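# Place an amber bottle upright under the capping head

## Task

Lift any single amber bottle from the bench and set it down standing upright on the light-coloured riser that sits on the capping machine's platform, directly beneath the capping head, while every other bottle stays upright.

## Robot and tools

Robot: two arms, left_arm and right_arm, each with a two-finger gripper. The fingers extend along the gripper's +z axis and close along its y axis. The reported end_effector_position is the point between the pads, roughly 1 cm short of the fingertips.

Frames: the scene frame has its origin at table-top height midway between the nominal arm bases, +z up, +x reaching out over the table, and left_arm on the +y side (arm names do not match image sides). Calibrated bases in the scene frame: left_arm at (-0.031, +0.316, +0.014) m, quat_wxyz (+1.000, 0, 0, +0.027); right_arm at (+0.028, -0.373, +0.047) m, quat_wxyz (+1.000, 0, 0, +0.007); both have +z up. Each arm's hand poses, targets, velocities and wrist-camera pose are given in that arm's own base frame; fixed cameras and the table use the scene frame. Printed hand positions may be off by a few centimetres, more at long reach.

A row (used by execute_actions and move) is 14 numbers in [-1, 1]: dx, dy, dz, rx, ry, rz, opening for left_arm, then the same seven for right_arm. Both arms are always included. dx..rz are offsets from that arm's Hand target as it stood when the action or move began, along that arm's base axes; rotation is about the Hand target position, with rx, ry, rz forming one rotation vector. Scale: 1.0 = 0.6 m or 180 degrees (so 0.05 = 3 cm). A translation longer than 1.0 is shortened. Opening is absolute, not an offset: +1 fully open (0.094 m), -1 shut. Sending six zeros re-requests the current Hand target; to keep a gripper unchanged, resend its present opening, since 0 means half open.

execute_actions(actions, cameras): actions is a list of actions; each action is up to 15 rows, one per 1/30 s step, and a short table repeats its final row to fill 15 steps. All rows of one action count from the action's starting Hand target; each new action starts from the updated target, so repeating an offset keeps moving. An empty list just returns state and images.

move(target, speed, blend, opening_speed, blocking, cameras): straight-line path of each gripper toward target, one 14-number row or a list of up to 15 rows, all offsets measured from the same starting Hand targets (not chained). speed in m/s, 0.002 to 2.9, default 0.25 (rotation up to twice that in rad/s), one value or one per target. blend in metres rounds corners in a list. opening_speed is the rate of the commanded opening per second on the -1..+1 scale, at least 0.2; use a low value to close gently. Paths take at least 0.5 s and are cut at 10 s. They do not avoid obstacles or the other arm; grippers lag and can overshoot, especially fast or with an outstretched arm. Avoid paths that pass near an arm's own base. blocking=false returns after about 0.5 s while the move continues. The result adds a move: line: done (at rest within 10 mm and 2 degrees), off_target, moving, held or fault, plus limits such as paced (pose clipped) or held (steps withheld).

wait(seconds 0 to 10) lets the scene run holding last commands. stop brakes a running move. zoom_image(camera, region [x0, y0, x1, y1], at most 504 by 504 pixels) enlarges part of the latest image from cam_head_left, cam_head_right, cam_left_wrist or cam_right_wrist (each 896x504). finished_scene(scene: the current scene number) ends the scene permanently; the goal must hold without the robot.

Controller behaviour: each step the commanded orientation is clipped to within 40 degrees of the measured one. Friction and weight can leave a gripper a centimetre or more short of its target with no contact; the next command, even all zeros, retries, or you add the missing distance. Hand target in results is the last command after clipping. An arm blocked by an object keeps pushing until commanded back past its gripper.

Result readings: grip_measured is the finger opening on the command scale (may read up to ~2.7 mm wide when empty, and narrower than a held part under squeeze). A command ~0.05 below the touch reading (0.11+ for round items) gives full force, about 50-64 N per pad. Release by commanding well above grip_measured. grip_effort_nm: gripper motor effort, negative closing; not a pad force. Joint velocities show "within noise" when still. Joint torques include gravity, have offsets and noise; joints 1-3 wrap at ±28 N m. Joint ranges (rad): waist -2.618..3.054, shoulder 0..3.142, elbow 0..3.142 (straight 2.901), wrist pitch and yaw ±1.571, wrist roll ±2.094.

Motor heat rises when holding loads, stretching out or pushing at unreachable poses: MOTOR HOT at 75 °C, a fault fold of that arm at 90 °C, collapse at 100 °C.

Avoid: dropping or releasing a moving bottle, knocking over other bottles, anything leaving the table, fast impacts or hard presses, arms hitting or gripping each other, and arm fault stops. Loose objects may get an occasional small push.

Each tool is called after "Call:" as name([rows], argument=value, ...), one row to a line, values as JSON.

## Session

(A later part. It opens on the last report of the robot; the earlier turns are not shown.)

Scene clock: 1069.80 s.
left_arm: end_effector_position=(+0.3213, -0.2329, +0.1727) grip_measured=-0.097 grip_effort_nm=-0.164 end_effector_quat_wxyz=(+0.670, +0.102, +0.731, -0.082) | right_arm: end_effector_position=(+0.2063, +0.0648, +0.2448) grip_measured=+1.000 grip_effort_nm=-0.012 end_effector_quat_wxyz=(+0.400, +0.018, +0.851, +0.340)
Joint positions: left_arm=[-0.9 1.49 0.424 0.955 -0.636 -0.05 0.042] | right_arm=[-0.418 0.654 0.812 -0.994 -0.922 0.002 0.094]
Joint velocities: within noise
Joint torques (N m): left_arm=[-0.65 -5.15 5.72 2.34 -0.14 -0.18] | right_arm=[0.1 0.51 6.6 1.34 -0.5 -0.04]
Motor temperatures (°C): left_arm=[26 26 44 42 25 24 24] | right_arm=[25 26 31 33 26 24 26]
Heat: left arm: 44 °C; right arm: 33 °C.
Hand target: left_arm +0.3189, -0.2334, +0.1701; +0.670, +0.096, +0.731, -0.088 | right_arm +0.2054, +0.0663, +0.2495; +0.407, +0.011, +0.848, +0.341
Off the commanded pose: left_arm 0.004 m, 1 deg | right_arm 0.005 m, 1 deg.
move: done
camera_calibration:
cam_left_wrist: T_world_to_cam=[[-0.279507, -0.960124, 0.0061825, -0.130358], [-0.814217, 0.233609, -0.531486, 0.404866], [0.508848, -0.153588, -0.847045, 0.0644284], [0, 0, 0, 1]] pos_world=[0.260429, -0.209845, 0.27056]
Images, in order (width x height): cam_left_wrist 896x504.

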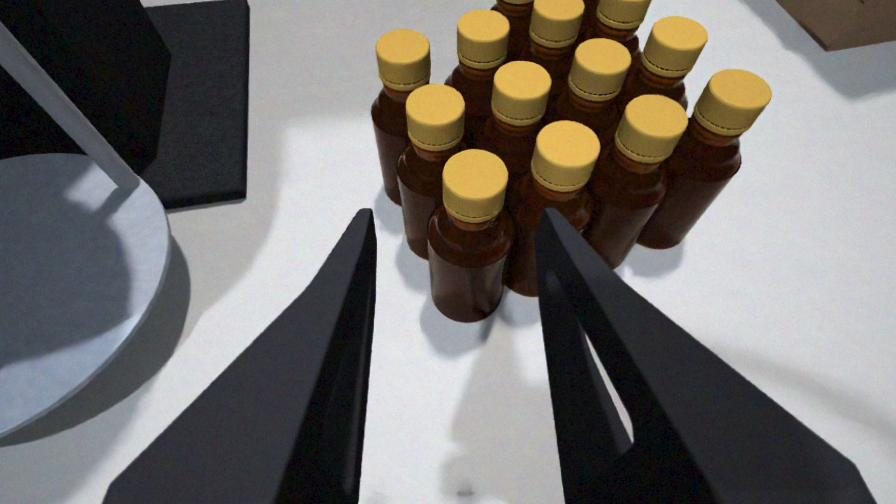

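Call:
zoom_image(camera="cam_left_wrist", region=[340, 10, 640, 330])

Scaled by 1.575 from the camera's 896x504 image, which has a finer 1280x720 frame.

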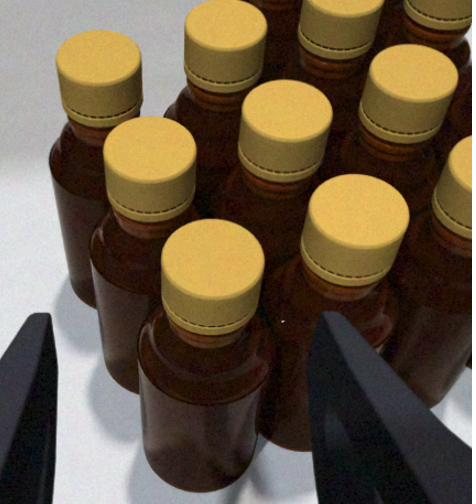

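Call:
move(target=[0.0578, -0.0318, -0.0595, 0, 0, 0, -0.1, 0, 0, 0, 0, 0, 0, 1.0], speed=0.25, cameras=["cam_left_wrist"])

Scene clock: 1108.57 s.
left_arm: end_effector_position=(+0.3483, -0.2479, +0.1270) grip_measured=-0.097 grip_effort_nm=-0.164 end_effector_quat_wxyz=(+0.661, +0.105, +0.739, -0.075) | right_arm: end_effector_position=(+0.2063, +0.0648, +0.2448) grip_measured=+1.000 grip_effort_nm=-0.017 end_effector_quat_wxyz=(+0.400, +0.018, +0.851, +0.340)
Joint positions: left_arm=[-0.859 1.782 0.487 1.155 -0.601 -0.051 0.042] | right_arm=[-0.418 0.654 0.812 -0.994 -0.922 0.002 0.094]
Joint velocities: within noise
Joint torques (N m): left_arm=[0.49 -6.57 7.17 2.42 0.07 -0.09] | right_arm=[0.08 0.5 6.61 1.36 -0.49 -0.03]
Motor temperatures (°C): left_arm=[26 26 43 45 25 24 24] | right_arm=[25 26 31 33 26 24 26]
Heat: left arm: 45 °C; right arm: 33 °C.
Hand target: left_arm +0.3535, -0.2527, +0.1343; +0.670, +0.096, +0.731, -0.089 | right_arm +0.2054, +0.0663, +0.2495; +0.407, +0.011, +0.848, +0.341
Off the commanded pose: left_arm 0.010 m, 2 deg | right_arm 0.005 m, 1 deg.
move: done
camera_calibration:
cam_left_wrist: T_world_to_cam=[[-0.27395, -0.961728, -0.00556829, -0.13769], [-0.827262, 0.238592, -0.508637, 0.408872], [0.490499, -0.134735, -0.860963, 0.0224319], [0, 0, 0, 1]] pos_world=[0.289521, -0.226952, 0.226514]
Images, in order (width x height): cam_left_wrist 896x504.

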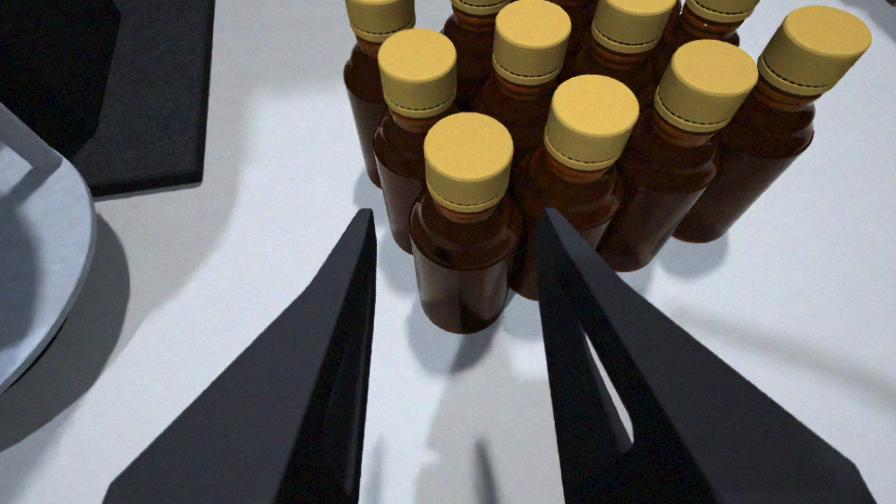

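Call:
zoom_image(camera="cam_left_wrist", region=[340, 80, 640, 350])

Scaled by 1.680 from the camera's 896x504 image, which has a finer 1280x720 frame.

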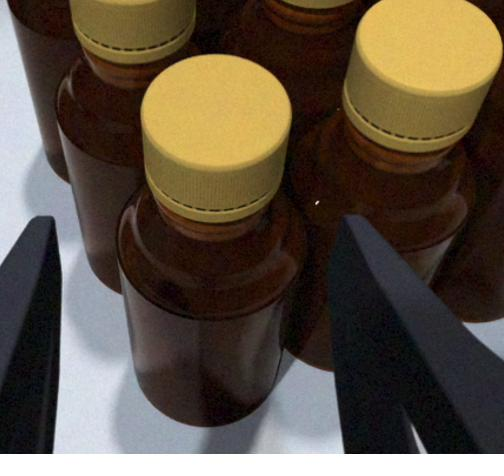

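Call:
move([
  [0.0174, -0.0125, -0.0167, 0, 0, 0, -0.1, 0, 0, 0, 0, 0, 0, 1.0],
  [0.0607, -0.0237, -0.0383, 0, 0, 0, -0.1, 0, 0, 0, 0, 0, 0, 1.0],
], speed=0.12, cameras=["cam_left_wrist", "cam_head_left"])

Scene clock: 1148.17 s.
left_arm: end_effector_position=(+0.3850, -0.2614, +0.1027) grip_measured=-0.097 grip_effort_nm=-0.164 end_effector_quat_wxyz=(+0.658, +0.102, +0.742, -0.075) | right_arm: end_effector_position=(+0.2063, +0.0648, +0.2448) grip_measured=+1.000 grip_effort_nm=-0.007 end_effector_quat_wxyz=(+0.400, +0.018, +0.851, +0.340)
Joint positions: left_arm=[-0.798 1.976 0.622 1.21 -0.544 -0.051 0.042] | right_arm=[-0.418 0.654 0.812 -0.994 -0.922 0.002 0.094]
Joint velocities: within noise
Joint torques (N m): left_arm=[0.31 -8.29 6.84 2.56 0.1 -0.01] | right_arm=[0.09 0.54 6.58 1.35 -0.49 -0.06]
Motor temperatures (°C): left_arm=[25 27 42 45 25 24 24] | right_arm=[25 25 31 33 26 24 26]
Heat: left arm: 45 °C; right arm: 33 °C.
Hand target: left_arm +0.3900, -0.2668, +0.1115; +0.670, +0.096, +0.731, -0.089 | right_arm +0.2054, +0.0663, +0.2495; +0.407, +0.011, +0.848, +0.341
Off the commanded pose: left_arm 0.011 m, 3 deg | right_arm 0.005 m, 1 deg.
move: off_target (left_arm)
camera_calibration:
cam_left_wrist: T_world_to_cam=[[-0.269819, -0.96291, -0.00125707, -0.143243], [-0.832716, 0.233992, -0.501828, 0.430357], [0.483509, -0.134356, -0.864967, -0.0150984], [0, 0, 0, 1]] pos_world=[0.327016, -0.240659, 0.202726]
Images, in order (width x height): cam_head_left 896x504, cam_left_wrist 896x504.

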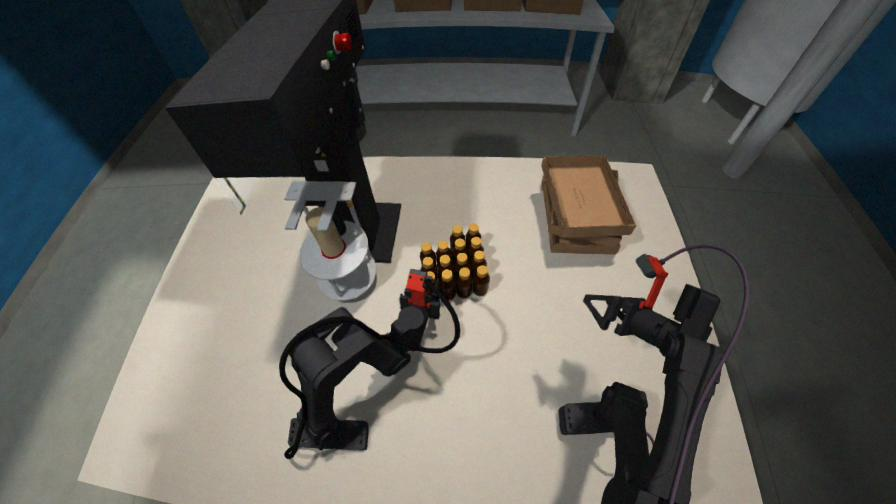

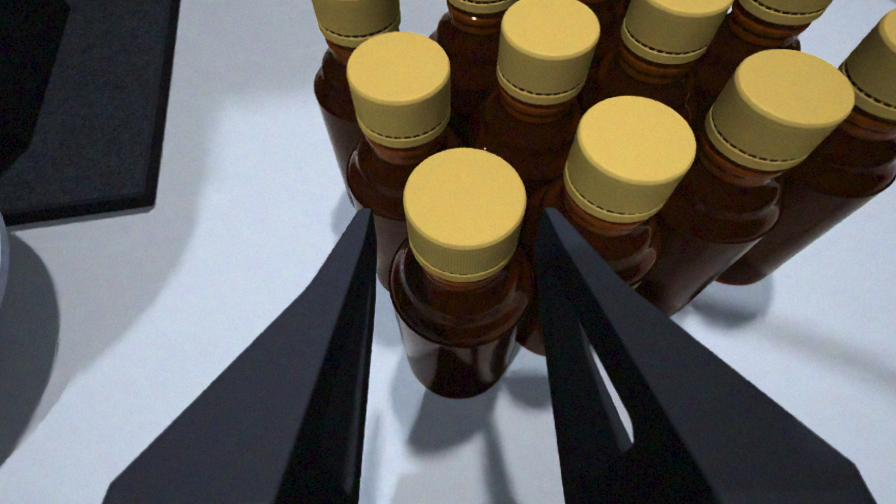

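Call:
zoom_image(camera="cam_left_wrist", region=[340, 120, 600, 410])

Scaled by 1.738 from the camera's 896x504 image, which has a finer 1280x720 frame.

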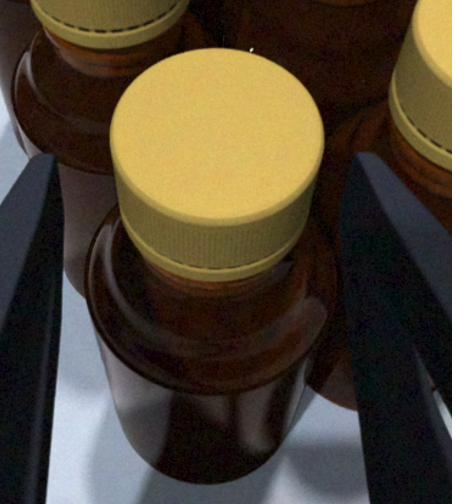

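Call:
move(target=[0.0050, -0.0055, 0.0017, 0, 0, 0, -0.1, 0, 0, 0, 0, 0, 0, 1.0], speed=0.1, cameras=["cam_left_wrist"])

Scene clock: 1163.07 s.
left_arm: end_effector_position=(+0.3886, -0.2653, +0.1074) grip_measured=-0.097 grip_effort_nm=-0.164 end_effector_quat_wxyz=(+0.662, +0.099, +0.738, -0.078) | right_arm: end_effector_position=(+0.2063, +0.0648, +0.2448) grip_measured=+1.000 grip_effort_nm=-0.012 end_effector_quat_wxyz=(+0.400, +0.018, +0.851, +0.340)
Joint positions: left_arm=[-0.798 1.981 0.643 1.21 -0.543 -0.051 0.042] | right_arm=[-0.418 0.654 0.812 -0.994 -0.922 0.002 0.094]
Joint velocities: within noise
Joint torques (N m): left_arm=[0.28 -8.27 6.94 2.4 0.07 -0.01] | right_arm=[0.1 0.55 6.64 1.35 -0.51 -0.06]
Motor temperatures (°C): left_arm=[25 31 42 48 25 24 24] | right_arm=[25 25 31 33 26 24 26]
Heat: left arm: 48 °C; right arm: 33 °C.
Hand target: left_arm +0.3930, -0.2701, +0.1123; +0.670, +0.096, +0.731, -0.088 | right_arm +0.2054, +0.0663, +0.2495; +0.407, +0.011, +0.848, +0.341
Off the commanded pose: left_arm 0.008 m, 2 deg | right_arm 0.005 m, 1 deg.
move: done
camera_calibration:
cam_left_wrist: T_world_to_cam=[[-0.270544, -0.962685, 0.00663932, -0.1465], [-0.827025, 0.228878, -0.513464, 0.434299], [0.492784, -0.144405, -0.858086, -0.0202447], [0, 0, 0, 1]] pos_world=[0.329518, -0.243358, 0.206598]
Images, in order (width x height): cam_left_wrist 896x504.

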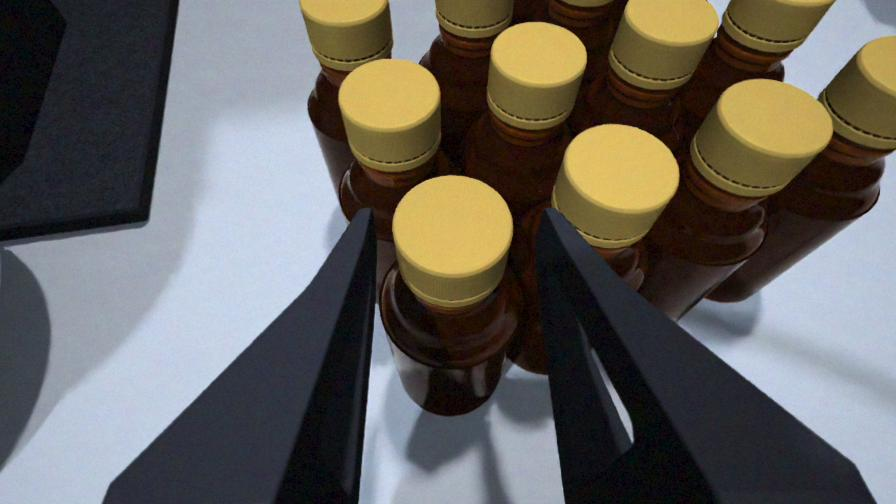

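Call:
move([
  [0.0, 0.0, -0.0083, 0, 0, 0, -0.1, 0, 0, 0, 0, 0, 0, 1.0],
  [0.0, 0.0, -0.0083, 0, 0, 0, -0.48, 0, 0, 0, 0, 0, 0, 1.0],
], speed=0.1, opening_speed=0.3, cameras=["cam_left_wrist"])

Scene clock: 1178.30 s.
left_arm: end_effector_position=(+0.3886, -0.2652, +0.0999) grip_measured=-0.427 grip_effort_nm=-1.038 end_effector_quat_wxyz=(+0.659, +0.102, +0.742, -0.075) | right_arm: end_effector_position=(+0.2063, +0.0648, +0.2448) grip_measured=+1.000 grip_effort_nm=-0.017 end_effector_quat_wxyz=(+0.400, +0.018, +0.851, +0.340)
Joint positions: left_arm=[-0.798 2.002 0.643 1.217 -0.543 -0.051 0.027] | right_arm=[-0.418 0.654 0.812 -0.994 -0.922 0.002 0.094]
Joint velocities: within noise
Joint torques (N m): left_arm=[0.27 -8.42 6.67 2.57 0.07 0] | right_arm=[0.14 0.64 6.53 1.33 -0.49 -0.04]
Motor temperatures (°C): left_arm=[25 33 43 49 25 24 24] | right_arm=[25 25 31 33 26 24 26]
Heat: left arm: 49 °C; right arm: 33 °C.
Hand target: left_arm +0.3930, -0.2701, +0.1074; +0.670, +0.096, +0.731, -0.088 | right_arm +0.2054, +0.0663, +0.2495; +0.407, +0.011, +0.848, +0.341
Off the commanded pose: left_arm 0.010 m, 2 deg | right_arm 0.005 m, 1 deg.
move: done; target 2's new opening was sent with left_arm's hand 0.010 m and 3 deg from that target
camera_calibration:
cam_left_wrist: T_world_to_cam=[[-0.270493, -0.962722, -0.0000347261, -0.14577], [-0.831788, 0.233723, -0.50349, 0.432483], [0.484729, -0.136162, -0.864001, -0.0208614], [0, 0, 0, 1]] pos_world=[0.330417, -0.244258, 0.199722]
Images, in order (width x height): cam_left_wrist 896x504.

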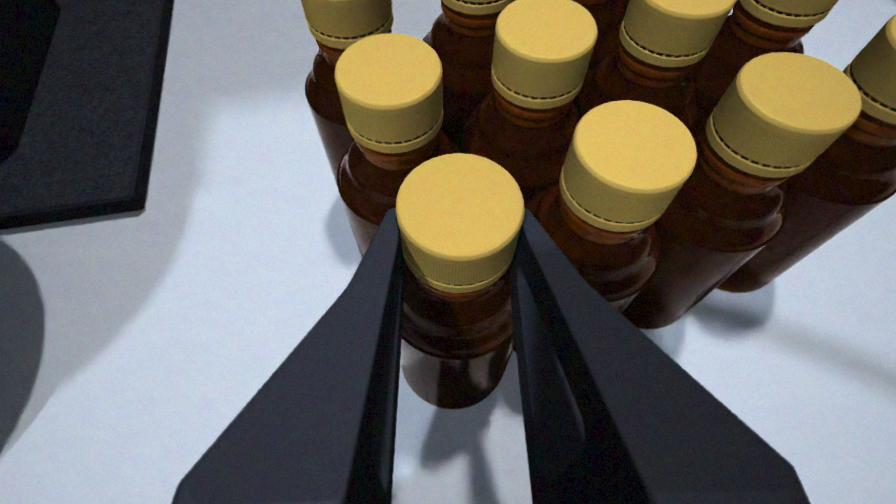

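Call:
move([
  [-0.0077, 0.0063, 0.05, 0, 0, 0, -0.48, 0, 0, 0, 0, 0, 0, 1.0],
  [-0.0893, 0.0337, 0.1502, 0, 0, 0, -0.48, 0, 0, 0, 0, 0, 0, 1.0],
  [-0.131, -0.2247, 0.1002, 0, 0, -0.209, -0.48, 0, 0, 0, 0, 0, 0, 1.0],
  [-0.131, -0.2247, 0.0502, 0, 0, -0.209, -0.48, 0, 0, 0, 0, 0, 0, 1.0],
], speed=[0.08, 0.25, 0.25, 0.15], blend=[0.005, 0.03, 0.02, 0], cameras=["cam_left_wrist", "cam_head_left", "cam_head_right"])

Scene clock: 1300.50 s.
left_arm: end_effector_position=(+0.3120, -0.3924, +0.1075) grip_measured=-0.429 grip_effort_nm=-1.067 end_effector_quat_wxyz=(+0.571, +0.334, +0.698, -0.275) | right_arm: end_effector_position=(+0.2063, +0.0648, +0.2448) grip_measured=+1.000 grip_effort_nm=-0.017 end_effector_quat_wxyz=(+0.400, +0.018, +0.851, +0.340)
Joint positions: left_arm=[-0.905 1.94 0.729 1.013 -0.01 -0.004 0.027] | right_arm=[-0.418 0.654 0.812 -0.994 -0.922 0.002 0.094]
Joint velocities: within noise
Joint torques (N m): left_arm=[-0.25 -9.66 8.24 3.29 0.2 0.07] | right_arm=[0.08 0.5 6.65 1.35 -0.49 -0.05]
Motor temperatures (°C): left_arm=[25 35 42 50 25 24 27] | right_arm=[25 25 31 33 26 24 26]
Heat: left arm: 50 °C; right arm: 33 °C.
Hand target: left_arm +0.3144, -0.4050, +0.1377; +0.606, +0.327, +0.660, -0.300 | right_arm +0.2054, +0.0663, +0.2495; +0.407, +0.011, +0.848, +0.341
Off the commanded pose: left_arm 0.033 m, 7 deg | right_arm 0.005 m, 1 deg.
move: off_target (left_arm); blend cut to 0.015 m at target 3
camera_calibration:
cam_left_wrist: T_world_to_cam=[[-0.791072, -0.611165, 0.0261405, 0.00866334], [-0.559211, 0.70518, -0.435895, 0.495082], [0.24797, -0.359442, -0.899618, -0.00437045], [0, 0, 0, 1]] pos_world=[0.284792, -0.345398, 0.211645]
Images, in order (width x height): cam_head_left 896x504, cam_head_right 896x504, cam_left_wrist 896x504.

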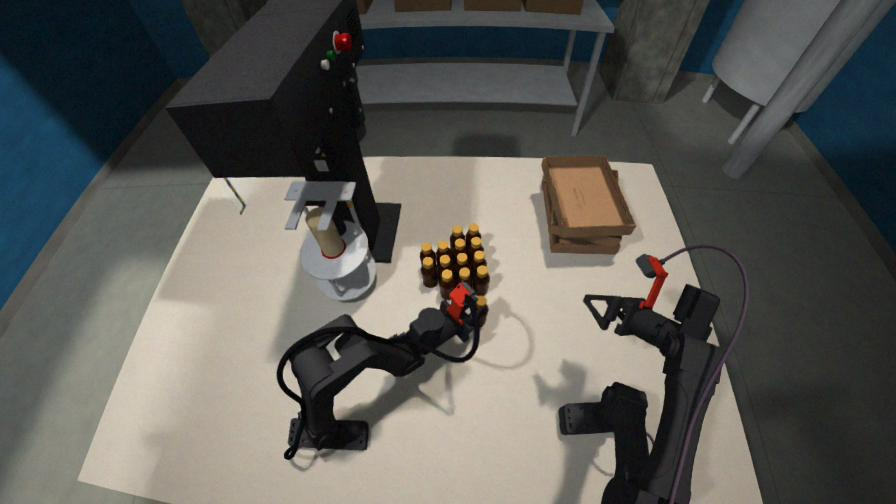

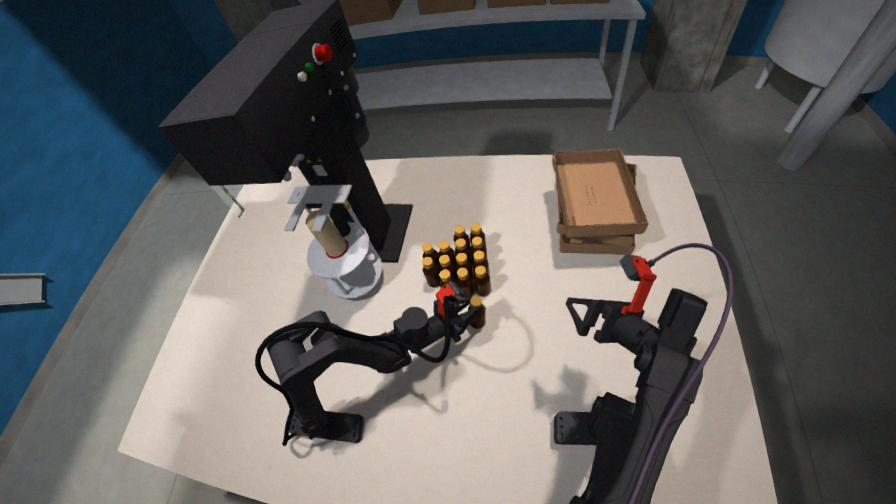

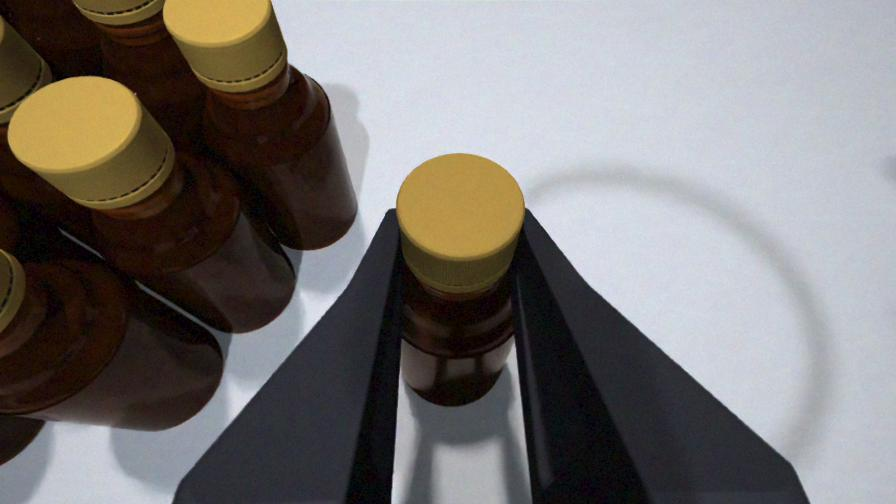

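Call:
move(target=[0, 0, -0.0458, 0, 0, 0, -0.48, 0, 0, 0, 0, 0, 0, 1.0], speed=0.04, cameras=["cam_left_wrist"])

Scene clock: 1323.13 s.
left_arm: end_effector_position=(+0.3152, -0.3968, +0.1021) grip_measured=-0.429 grip_effort_nm=-1.062 end_effector_quat_wxyz=(+0.596, +0.325, +0.676, -0.286) | right_arm: end_effector_position=(+0.2063, +0.0648, +0.2448) grip_measured=+1.000 grip_effort_nm=-0.007 end_effector_quat_wxyz=(+0.400, +0.018, +0.851, +0.340)
Joint positions: left_arm=[-0.905 2.037 0.729 1.183 -0.009 -0.001 0.027] | right_arm=[-0.418 0.654 0.812 -0.994 -0.922 0.002 0.094]
Joint velocities: within noise
Joint torques (N m): left_arm=[-0.43 -9.07 7.04 2.65 0.18 0.02] | right_arm=[0.06 0.42 6.64 1.32 -0.46 -0.05]
Motor temperatures (°C): left_arm=[25 35 42 55 25 24 27] | right_arm=[25 25 31 33 26 24 26]
Heat: left arm: 55 °C; right arm: 33 °C.
Hand target: left_arm +0.3144, -0.4050, +0.1102; +0.606, +0.327, +0.661, -0.300 | right_arm +0.2054, +0.0663, +0.2495; +0.407, +0.011, +0.848, +0.341
Off the commanded pose: left_arm 0.012 m, 3 deg | right_arm 0.005 m, 1 deg.
move: off_target (left_arm)
camera_calibration:
cam_left_wrist: T_world_to_cam=[[-0.793027, -0.608784, 0.0221428, 0.010704], [-0.536021, 0.68005, -0.500213, 0.486958], [0.289463, -0.408551, -0.865619, -0.0476284], [0, 0, 0, 1]] pos_world=[0.283295, -0.344098, 0.202117]
Images, in order (width x height): cam_left_wrist 896x504.

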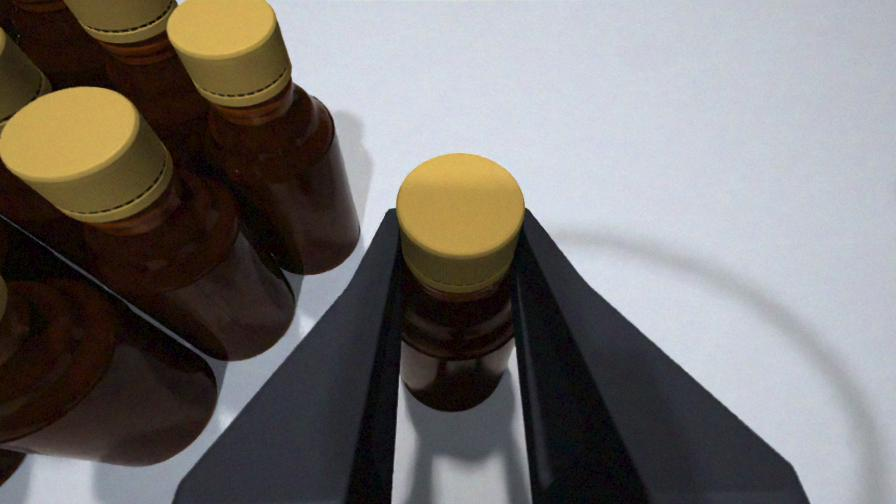

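Call:
move([
  [0, 0, 0, 0, 0, 0, 0.28, 0, 0, 0, 0, 0, 0, 1.0],
  [-0.0729, 0.0911, 0.025, 0, 0, 0, 0.28, 0, 0, 0, 0, 0, 0, 1.0],
], speed=0.15, opening_speed=0.5, cameras=["cam_left_wrist"])

Scene clock: 1338.13 s.
left_arm: end_effector_position=(+0.2764, -0.3482, +0.1117) grip_measured=+0.278 grip_effort_nm=0.100 end_effector_quat_wxyz=(+0.595, +0.327, +0.676, -0.286) | right_arm: end_effector_position=(+0.2063, +0.0648, +0.2448) grip_measured=+1.000 grip_effort_nm=-0.012 end_effector_quat_wxyz=(+0.400, +0.018, +0.851, +0.340)
Joint positions: left_arm=[-0.905 1.847 0.47 1.248 -0.006 0.001 0.06] | right_arm=[-0.418 0.654 0.812 -0.994 -0.922 0.002 0.094]
Joint velocities: within noise
Joint torques (N m): left_arm=[-0.62 -9.96 4.15 2.62 0.12 0.01] | right_arm=[0.06 0.54 6.61 1.36 -0.49 -0.06]
Motor temperatures (°C): left_arm=[25 37 41 55 25 24 27] | right_arm=[24 25 31 33 26 24 26]
Heat: left arm: 55 °C; right arm: 33 °C.
Hand target: left_arm +0.2706, -0.3503, +0.1251; +0.606, +0.327, +0.661, -0.300 | right_arm +0.2054, +0.0663, +0.2495; +0.407, +0.011, +0.848, +0.341
Off the commanded pose: left_arm 0.015 m, 3 deg | right_arm 0.005 m, 1 deg.
move: off_target (left_arm)
camera_calibration:
cam_left_wrist: T_world_to_cam=[[-0.794951, -0.606293, 0.0214746, 0.0106959], [-0.534595, 0.68333, -0.497261, 0.438255], [0.286812, -0.406778, -0.867335, -0.00665646], [0, 0, 0, 1]] pos_world=[0.244701, -0.295695, 0.211924]
Images, in order (width x height): cam_left_wrist 896x504.

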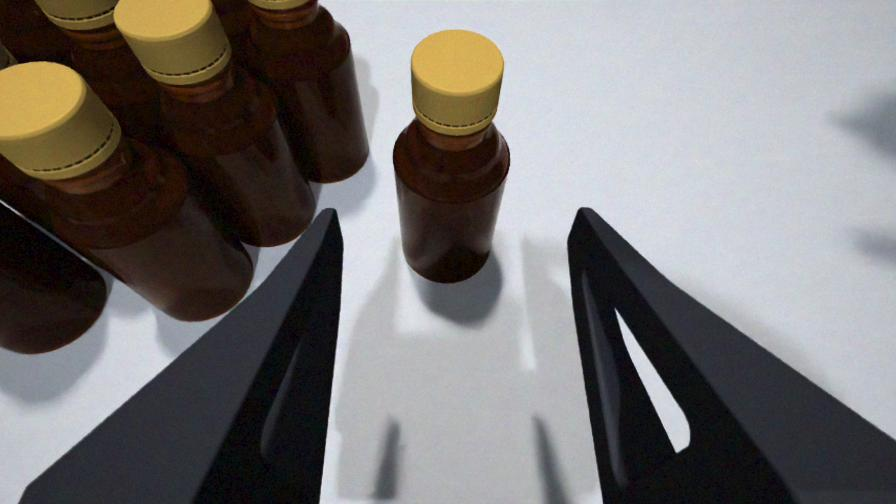

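Call:
zoom_image(camera="cam_left_wrist", region=[320, 10, 600, 300])

Scaled by 1.738 from the camera's 896x504 image, which has a finer 1280x720 frame.

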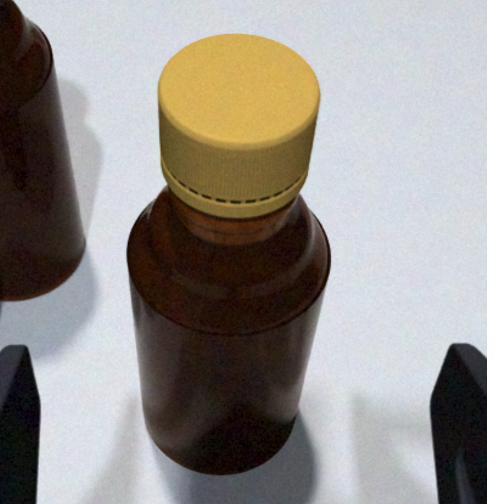

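Call:
move(target=[0.0788, -0.0833, -0.0943, 0.0052, 0.0042, 0, 0.28, 0, 0, 0, 0, 0, 0, 1.0], speed=0.12, cameras=["cam_left_wrist"])

Scene clock: 1399.93 s.
left_arm: end_effector_position=(+0.3130, -0.3961, +0.0581) grip_measured=+0.278 grip_effort_nm=0.100 end_effector_quat_wxyz=(+0.583, +0.334, +0.683, -0.285) | right_arm: end_effector_position=(+0.2063, +0.0648, +0.2448) grip_measured=+1.000 grip_effort_nm=-0.017 end_effector_quat_wxyz=(+0.400, +0.018, +0.851, +0.340)
Joint positions: left_arm=[-0.901 2.187 0.727 1.301 0.008 0.001 0.06] | right_arm=[-0.418 0.654 0.812 -0.994 -0.922 0.002 0.094]
Joint velocities: within noise
Joint torques (N m): left_arm=[0.64 -9.59 6.22 2.78 0.18 0.03] | right_arm=[0.12 0.53 6.48 1.37 -0.48 -0.08]
Motor temperatures (°C): left_arm=[25 44 38 55 25 24 25] | right_arm=[24 25 31 33 26 24 26]
Heat: left arm: 55 °C; right arm: 33 °C.
Hand target: left_arm +0.3179, -0.4003, +0.0685; +0.599, +0.330, +0.667, -0.297 | right_arm +0.2054, +0.0663, +0.2495; +0.407, +0.011, +0.848, +0.341
Off the commanded pose: left_arm 0.012 m, 3 deg | right_arm 0.005 m, 1 deg.
move: off_target (left_arm)
camera_calibration:
cam_left_wrist: T_world_to_cam=[[-0.800876, -0.598358, 0.0237845, 0.0167729], [-0.536635, 0.699503, -0.471931, 0.469472], [0.265746, -0.390722, -0.881315, -0.069425], [0, 0, 0, 1]] pos_world=[0.283818, -0.345487, 0.159974]
Images, in order (width x height): cam_left_wrist 896x504.

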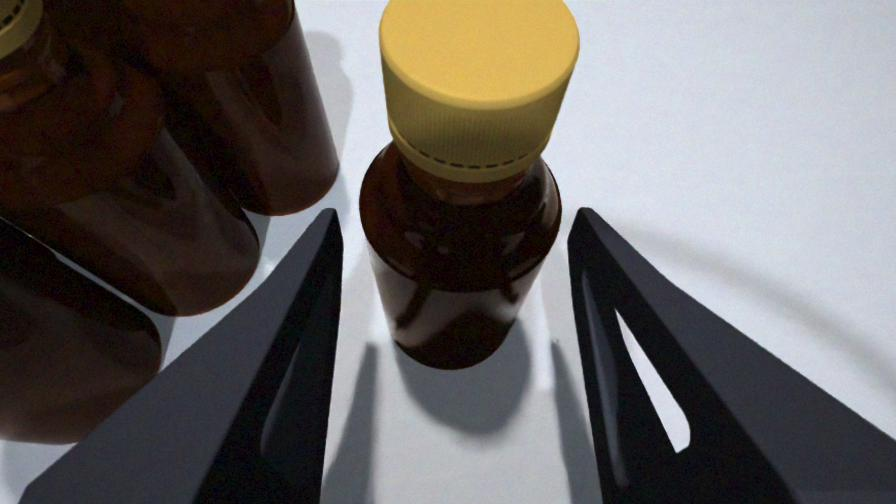

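Call:
zoom_image(camera="cam_left_wrist", region=[310, 0, 620, 390])

Scaled by 1.292 from the camera's 896x504 image, which has a finer 1280x720 frame.

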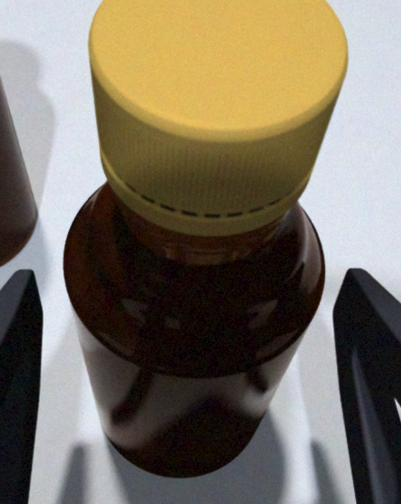

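Call:
move([
  [0.0030, -0.0038, 0.0060, -0.0022, -0.0017, 0, 0.28, 0, 0, 0, 0, 0, 0, 1.0],
  [0.0030, -0.0038, 0.0060, -0.0022, -0.0017, 0, -0.22, 0, 0, 0, 0, 0, 0, 1.0],
], speed=0.1, opening_speed=0.3, cameras=["cam_left_wrist"])

Scene clock: 1449.90 s.
left_arm: end_effector_position=(+0.3150, -0.3989, +0.0622) grip_measured=-0.058 grip_effort_nm=-1.062 end_effector_quat_wxyz=(+0.587, +0.333, +0.680, -0.288) | right_arm: end_effector_position=(+0.2063, +0.0648, +0.2448) grip_measured=+1.000 grip_effort_nm=-0.012 end_effector_quat_wxyz=(+0.400, +0.018, +0.851, +0.340)
Joint positions: left_arm=[-0.901 2.187 0.74 1.301 0.01 0.002 0.044] | right_arm=[-0.418 0.654 0.812 -0.994 -0.922 0.002 0.094]
Joint velocities: within noise
Joint torques (N m): left_arm=[0.68 -9.81 6.19 2.74 0.18 -0.01] | right_arm=[0.01 0.5 6.6 1.36 -0.49 -0.05]
Motor temperatures (°C): left_arm=[25 38 39 59 25 24 25] | right_arm=[24 25 31 33 26 24 26]
Heat: left arm: 59 °C; right arm: 33 °C.
Hand target: left_arm +0.3196, -0.4026, +0.0720; +0.602, +0.329, +0.664, -0.298 | right_arm +0.2054, +0.0663, +0.2495; +0.407, +0.011, +0.848, +0.341
Off the commanded pose: left_arm 0.012 m, 3 deg | right_arm 0.005 m, 1 deg.
move: off_target (left_arm); target 2's new opening was sent with left_arm's hand 0.012 m and 3 deg from that target
camera_calibration:
cam_left_wrist: T_world_to_cam=[[-0.802043, -0.596827, 0.0229128, 0.0176662], [-0.531681, 0.695968, -0.482643, 0.472135], [0.272108, -0.399283, -0.875517, -0.0732306], [0, 0, 0, 1]] pos_world=[0.285121, -0.347286, 0.163353]
Images, in order (width x height): cam_left_wrist 896x504.

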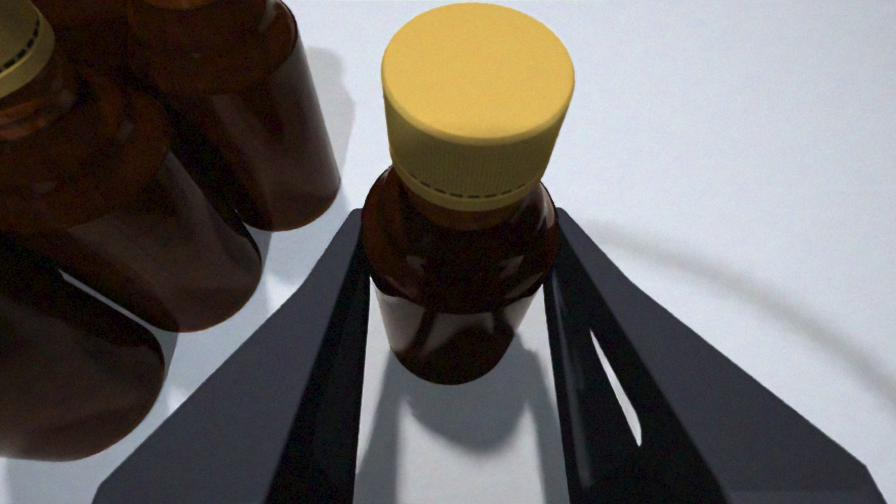

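Call:
move([
  [0, 0, 0.1667, -0.0131, -0.0102, 0, -0.22, 0, 0, 0, 0, 0, 0, 1.0],
  [-0.0327, 0.421, 0.48, -0.0079, -0.0140, 0.2638, -0.22, 0, 0, 0, 0, 0, 0, 1.0],
  [-0.0027, 0.6802, 0.58, -0.0079, -0.0140, 0.2638, -0.22, 0, 0, 0, 0, 0, 0, 1.0],
], speed=[0.1, 0.3, 0.2], blend=[0.02, 0.04, 0], cameras=["cam_left_wrist", "cam_head_left", "cam_head_right"])

Scene clock: 1479.53 s.
left_arm: end_effector_position=(+0.3207, +0.0062, +0.3807) grip_measured=-0.059 grip_effort_nm=-1.067 end_effector_quat_wxyz=(+0.647, +0.022, +0.761, -0.036) | right_arm: end_effector_position=(+0.2063, +0.0648, +0.2448) grip_measured=+1.000 grip_effort_nm=-0.017 end_effector_quat_wxyz=(+0.400, +0.018, +0.851, +0.340)
Joint positions: left_arm=[0.138 0.856 1.035 -0.342 0.221 0.01 0.044] | right_arm=[-0.418 0.654 0.812 -0.994 -0.922 0.002 0.094]
Joint velocities: within noise
Joint torques (N m): left_arm=[0.59 -2.25 12.12 2.89 0.18 0.03] | right_arm=[0.05 0.59 6.56 1.35 -0.5 -0.06]
Motor temperatures (°C): left_arm=[25 38 39 60 25 24 26] | right_arm=[24 25 31 33 26 24 26]
Heat: left arm: 60 °C; right arm: 33 °C.
Hand target: left_arm +0.3180, +0.0056, +0.4201; +0.689, +0.032, +0.724, -0.031 | right_arm +0.2054, +0.0663, +0.2495; +0.407, +0.011, +0.848, +0.341
Off the commanded pose: left_arm 0.039 m, 6 deg | right_arm 0.005 m, 1 deg.
move: off_target (left_arm)
camera_calibration:
cam_left_wrist: T_world_to_cam=[[-0.100776, -0.993672, 0.0495944, 0.0241038], [-0.880029, 0.0657759, -0.470344, 0.457901], [0.464105, -0.091044, -0.881089, 0.304497], [0, 0, 0, 1]] pos_world=[0.264077, 0.0215551, 0.482464]
Images, in order (width x height): cam_head_left 896x504, cam_head_right 896x504, cam_left_wrist 896x504.

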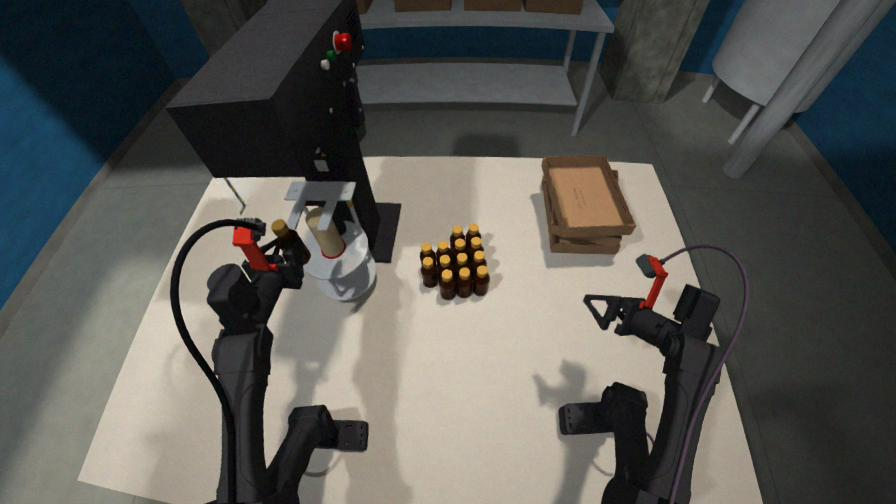

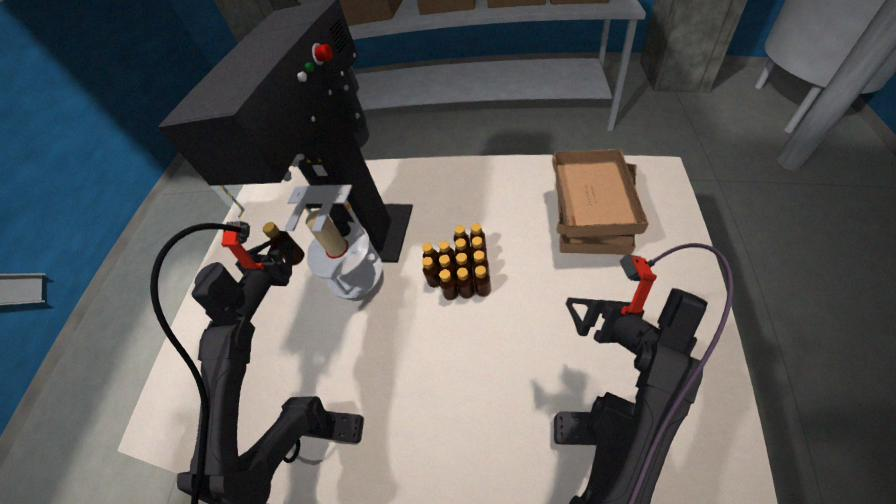

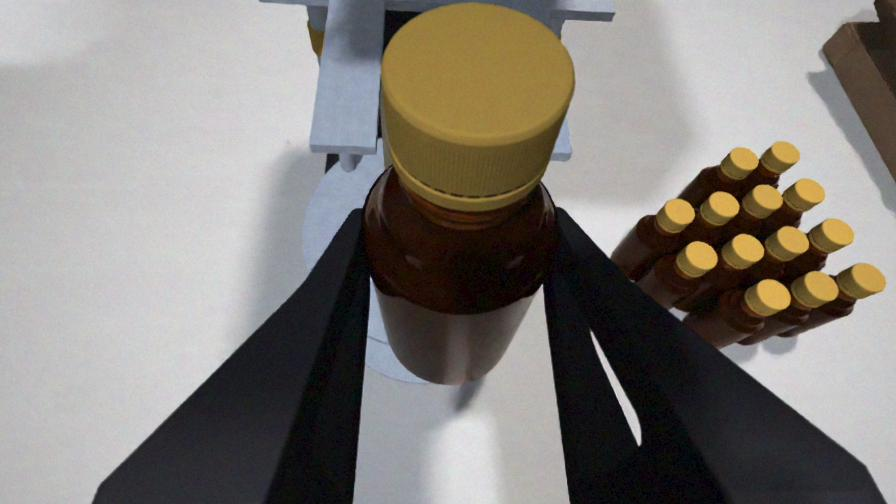

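Call:
zoom_image(camera="cam_left_wrist", region=[250, 0, 650, 400])

Call:
zoom_image(camera="cam_left_wrist", region=[290, 90, 610, 200])

Scaled by 1.260 from the camera's 896x504 image, which has a finer 1280x720 frame.

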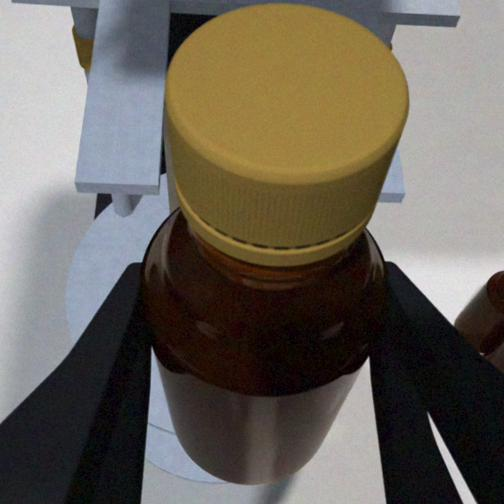

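Scaled by 1.575 from the camera's 896x504 image, which has a finer 1280x720 frame.

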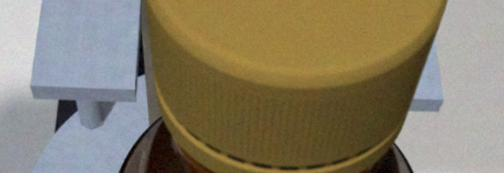

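Call:
move(target=[0.1072, -0.0062, -0.0112, -0.0003, -0.0039, 0, -0.22, 0, 0, 0, 0, 0, 0, 1.0], speed=0.08, cameras=["cam_left_wrist", "cam_head_left", "cam_head_right"])

Scene clock: 1545.73 s.
left_arm: end_effector_position=(+0.3785, +0.0040, +0.3655) grip_measured=-0.059 grip_effort_nm=-1.062 end_effector_quat_wxyz=(+0.642, +0.026, +0.765, -0.037) | right_arm: end_effector_position=(+0.2063, +0.0648, +0.2448) grip_measured=+1.000 grip_effort_nm=-0.017 end_effector_quat_wxyz=(+0.400, +0.018, +0.851, +0.340)
Joint positions: left_arm=[0.093 1.057 1.057 -0.175 0.181 0.01 0.044] | right_arm=[-0.418 0.654 0.812 -0.994 -0.922 0.002 0.094]
Joint velocities: within noise
Joint torques (N m): left_arm=[-0.69 -3.85 13.04 3.21 -0.06 -0.08] | right_arm=[0.05 0.65 6.6 1.36 -0.48 -0.06]
Motor temperatures (°C): left_arm=[25 32 49 63 25 24 27] | right_arm=[24 25 31 33 26 24 26]
Heat: left arm: 63 °C; right arm: 33 °C.
Hand target: left_arm +0.3824, +0.0019, +0.4134; +0.693, +0.032, +0.719, -0.032 | right_arm +0.2054, +0.0663, +0.2495; +0.407, +0.011, +0.848, +0.341
Off the commanded pose: left_arm 0.048 m, 8 deg | right_arm 0.005 m, 1 deg.
move: off_target (left_arm)
camera_calibration:
cam_left_wrist: T_world_to_cam=[[-0.106383, -0.99328, 0.0455875, 0.0320942], [-0.885376, 0.0737604, -0.458987, 0.499612], [0.45254, -0.0891904, -0.887273, 0.270646], [0, 0, 0, 1]] pos_world=[0.32328, 0.0191659, 0.467989]
Images, in order (width x height): cam_head_left 896x504, cam_head_right 896x504, cam_left_wrist 896x504.

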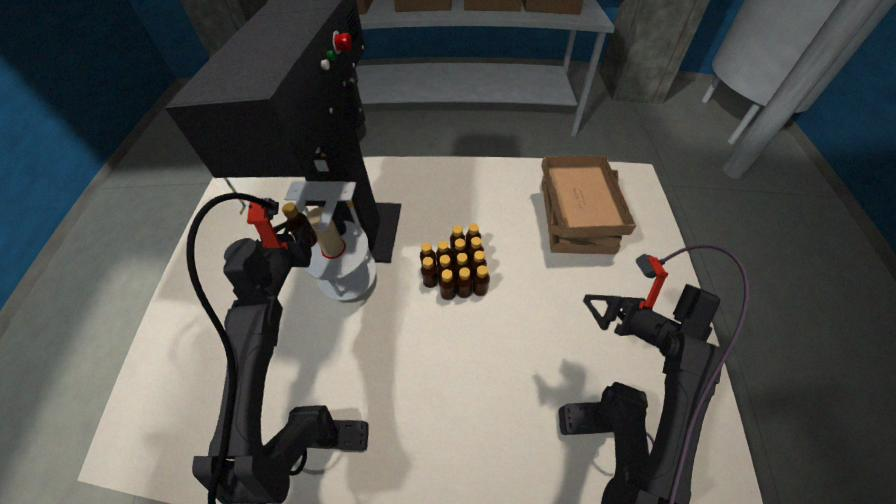

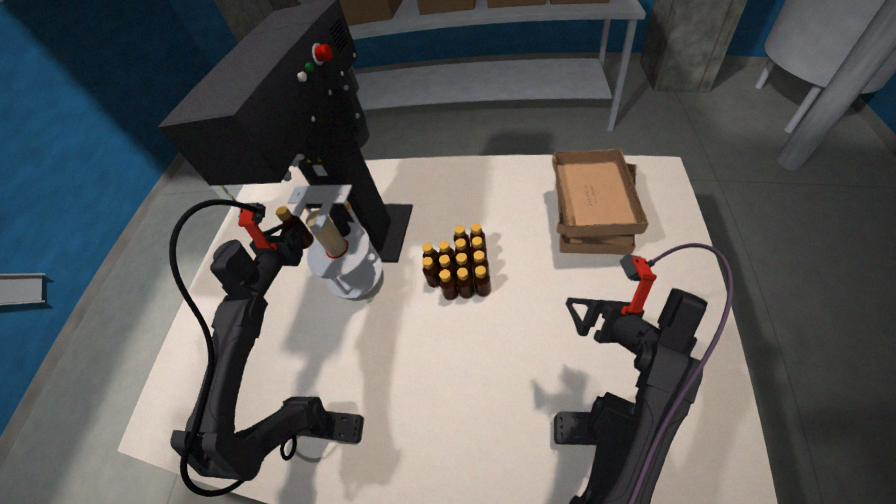

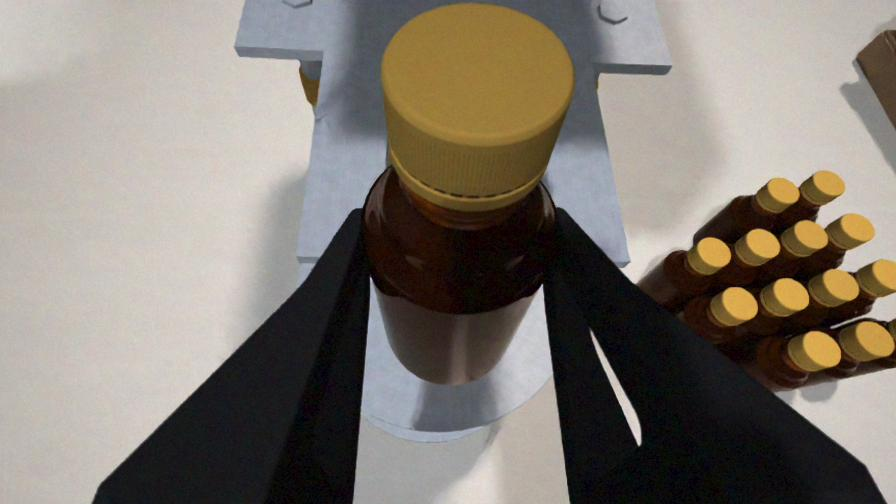

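Call:
zoom_image(camera="cam_left_wrist", region=[230, 0, 690, 290])

Scaled by 1.096 from the camera's 896x504 image, which has a finer 1280x720 frame.

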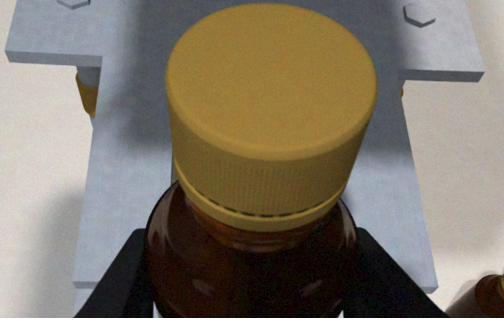

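Call:
move(target=[-0.0007, -0.0072, 0.0217, -0.0009, -0.0100, 0, -0.22, 0, 0, 0, 0, 0, 0, 1.0], speed=0.08, cameras=["cam_left_wrist"])

Scene clock: 1587.00 s.
left_arm: end_effector_position=(+0.3805, -0.0003, +0.3784) grip_measured=-0.059 grip_effort_nm=-1.062 end_effector_quat_wxyz=(+0.654, +0.028, +0.755, -0.036) | right_arm: end_effector_position=(+0.2063, +0.0648, +0.2448) grip_measured=+1.000 grip_effort_nm=-0.002 end_effector_quat_wxyz=(+0.400, +0.018, +0.851, +0.340)
Joint positions: left_arm=[0.072 1.064 1.081 -0.161 0.162 0.006 0.044] | right_arm=[-0.418 0.654 0.812 -0.994 -0.922 0.002 0.094]
Joint velocities: within noise
Joint torques (N m): left_arm=[-0.64 -4.15 12.86 3.17 -0.06 -0.1] | right_arm=[0.05 0.55 6.57 1.35 -0.47 -0.06]
Motor temperatures (°C): left_arm=[25 32 50 63 25 24 27] | right_arm=[24 25 31 33 26 24 26]
Heat: left arm: 63 °C; right arm: 33 °C.
Hand target: left_arm +0.3819, -0.0024, +0.4264; +0.704, +0.032, +0.708, -0.032 | right_arm +0.2054, +0.0663, +0.2495; +0.407, +0.011, +0.848, +0.341
Off the commanded pose: left_arm 0.048 m, 8 deg | right_arm 0.005 m, 1 deg.
move: off_target (left_arm)
camera_calibration:
cam_left_wrist: T_world_to_cam=[[-0.108541, -0.993279, 0.0402044, 0.0302645], [-0.870524, 0.0754427, -0.486309, 0.512282], [0.480007, -0.0877833, -0.872862, 0.264906], [0, 0, 0, 1]] pos_world=[0.322082, 0.0146674, 0.479137]
Images, in order (width x height): cam_left_wrist 896x504.

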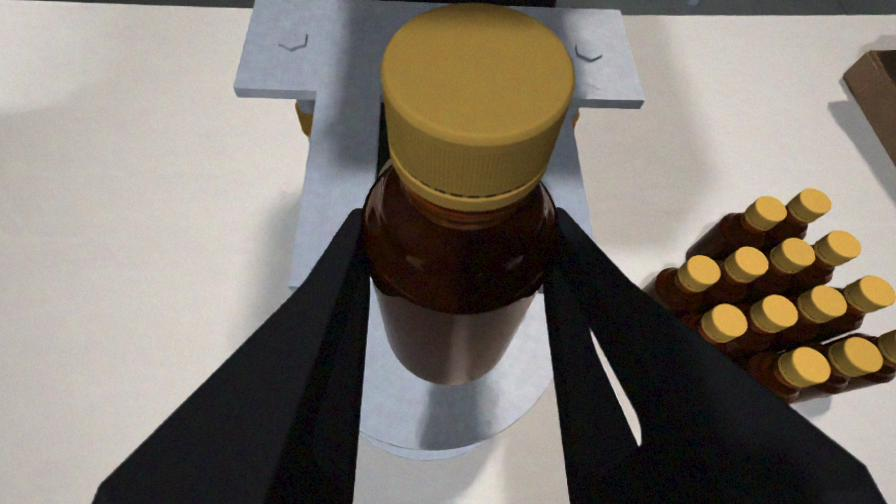

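Call:
zoom_image(camera="cam_left_wrist", region=[230, 80, 650, 320])

Scaled by 1.200 from the camera's 896x504 image, which has a finer 1280x720 frame.

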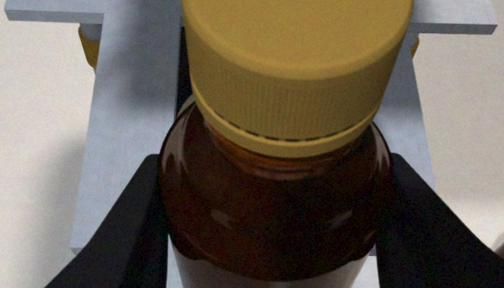

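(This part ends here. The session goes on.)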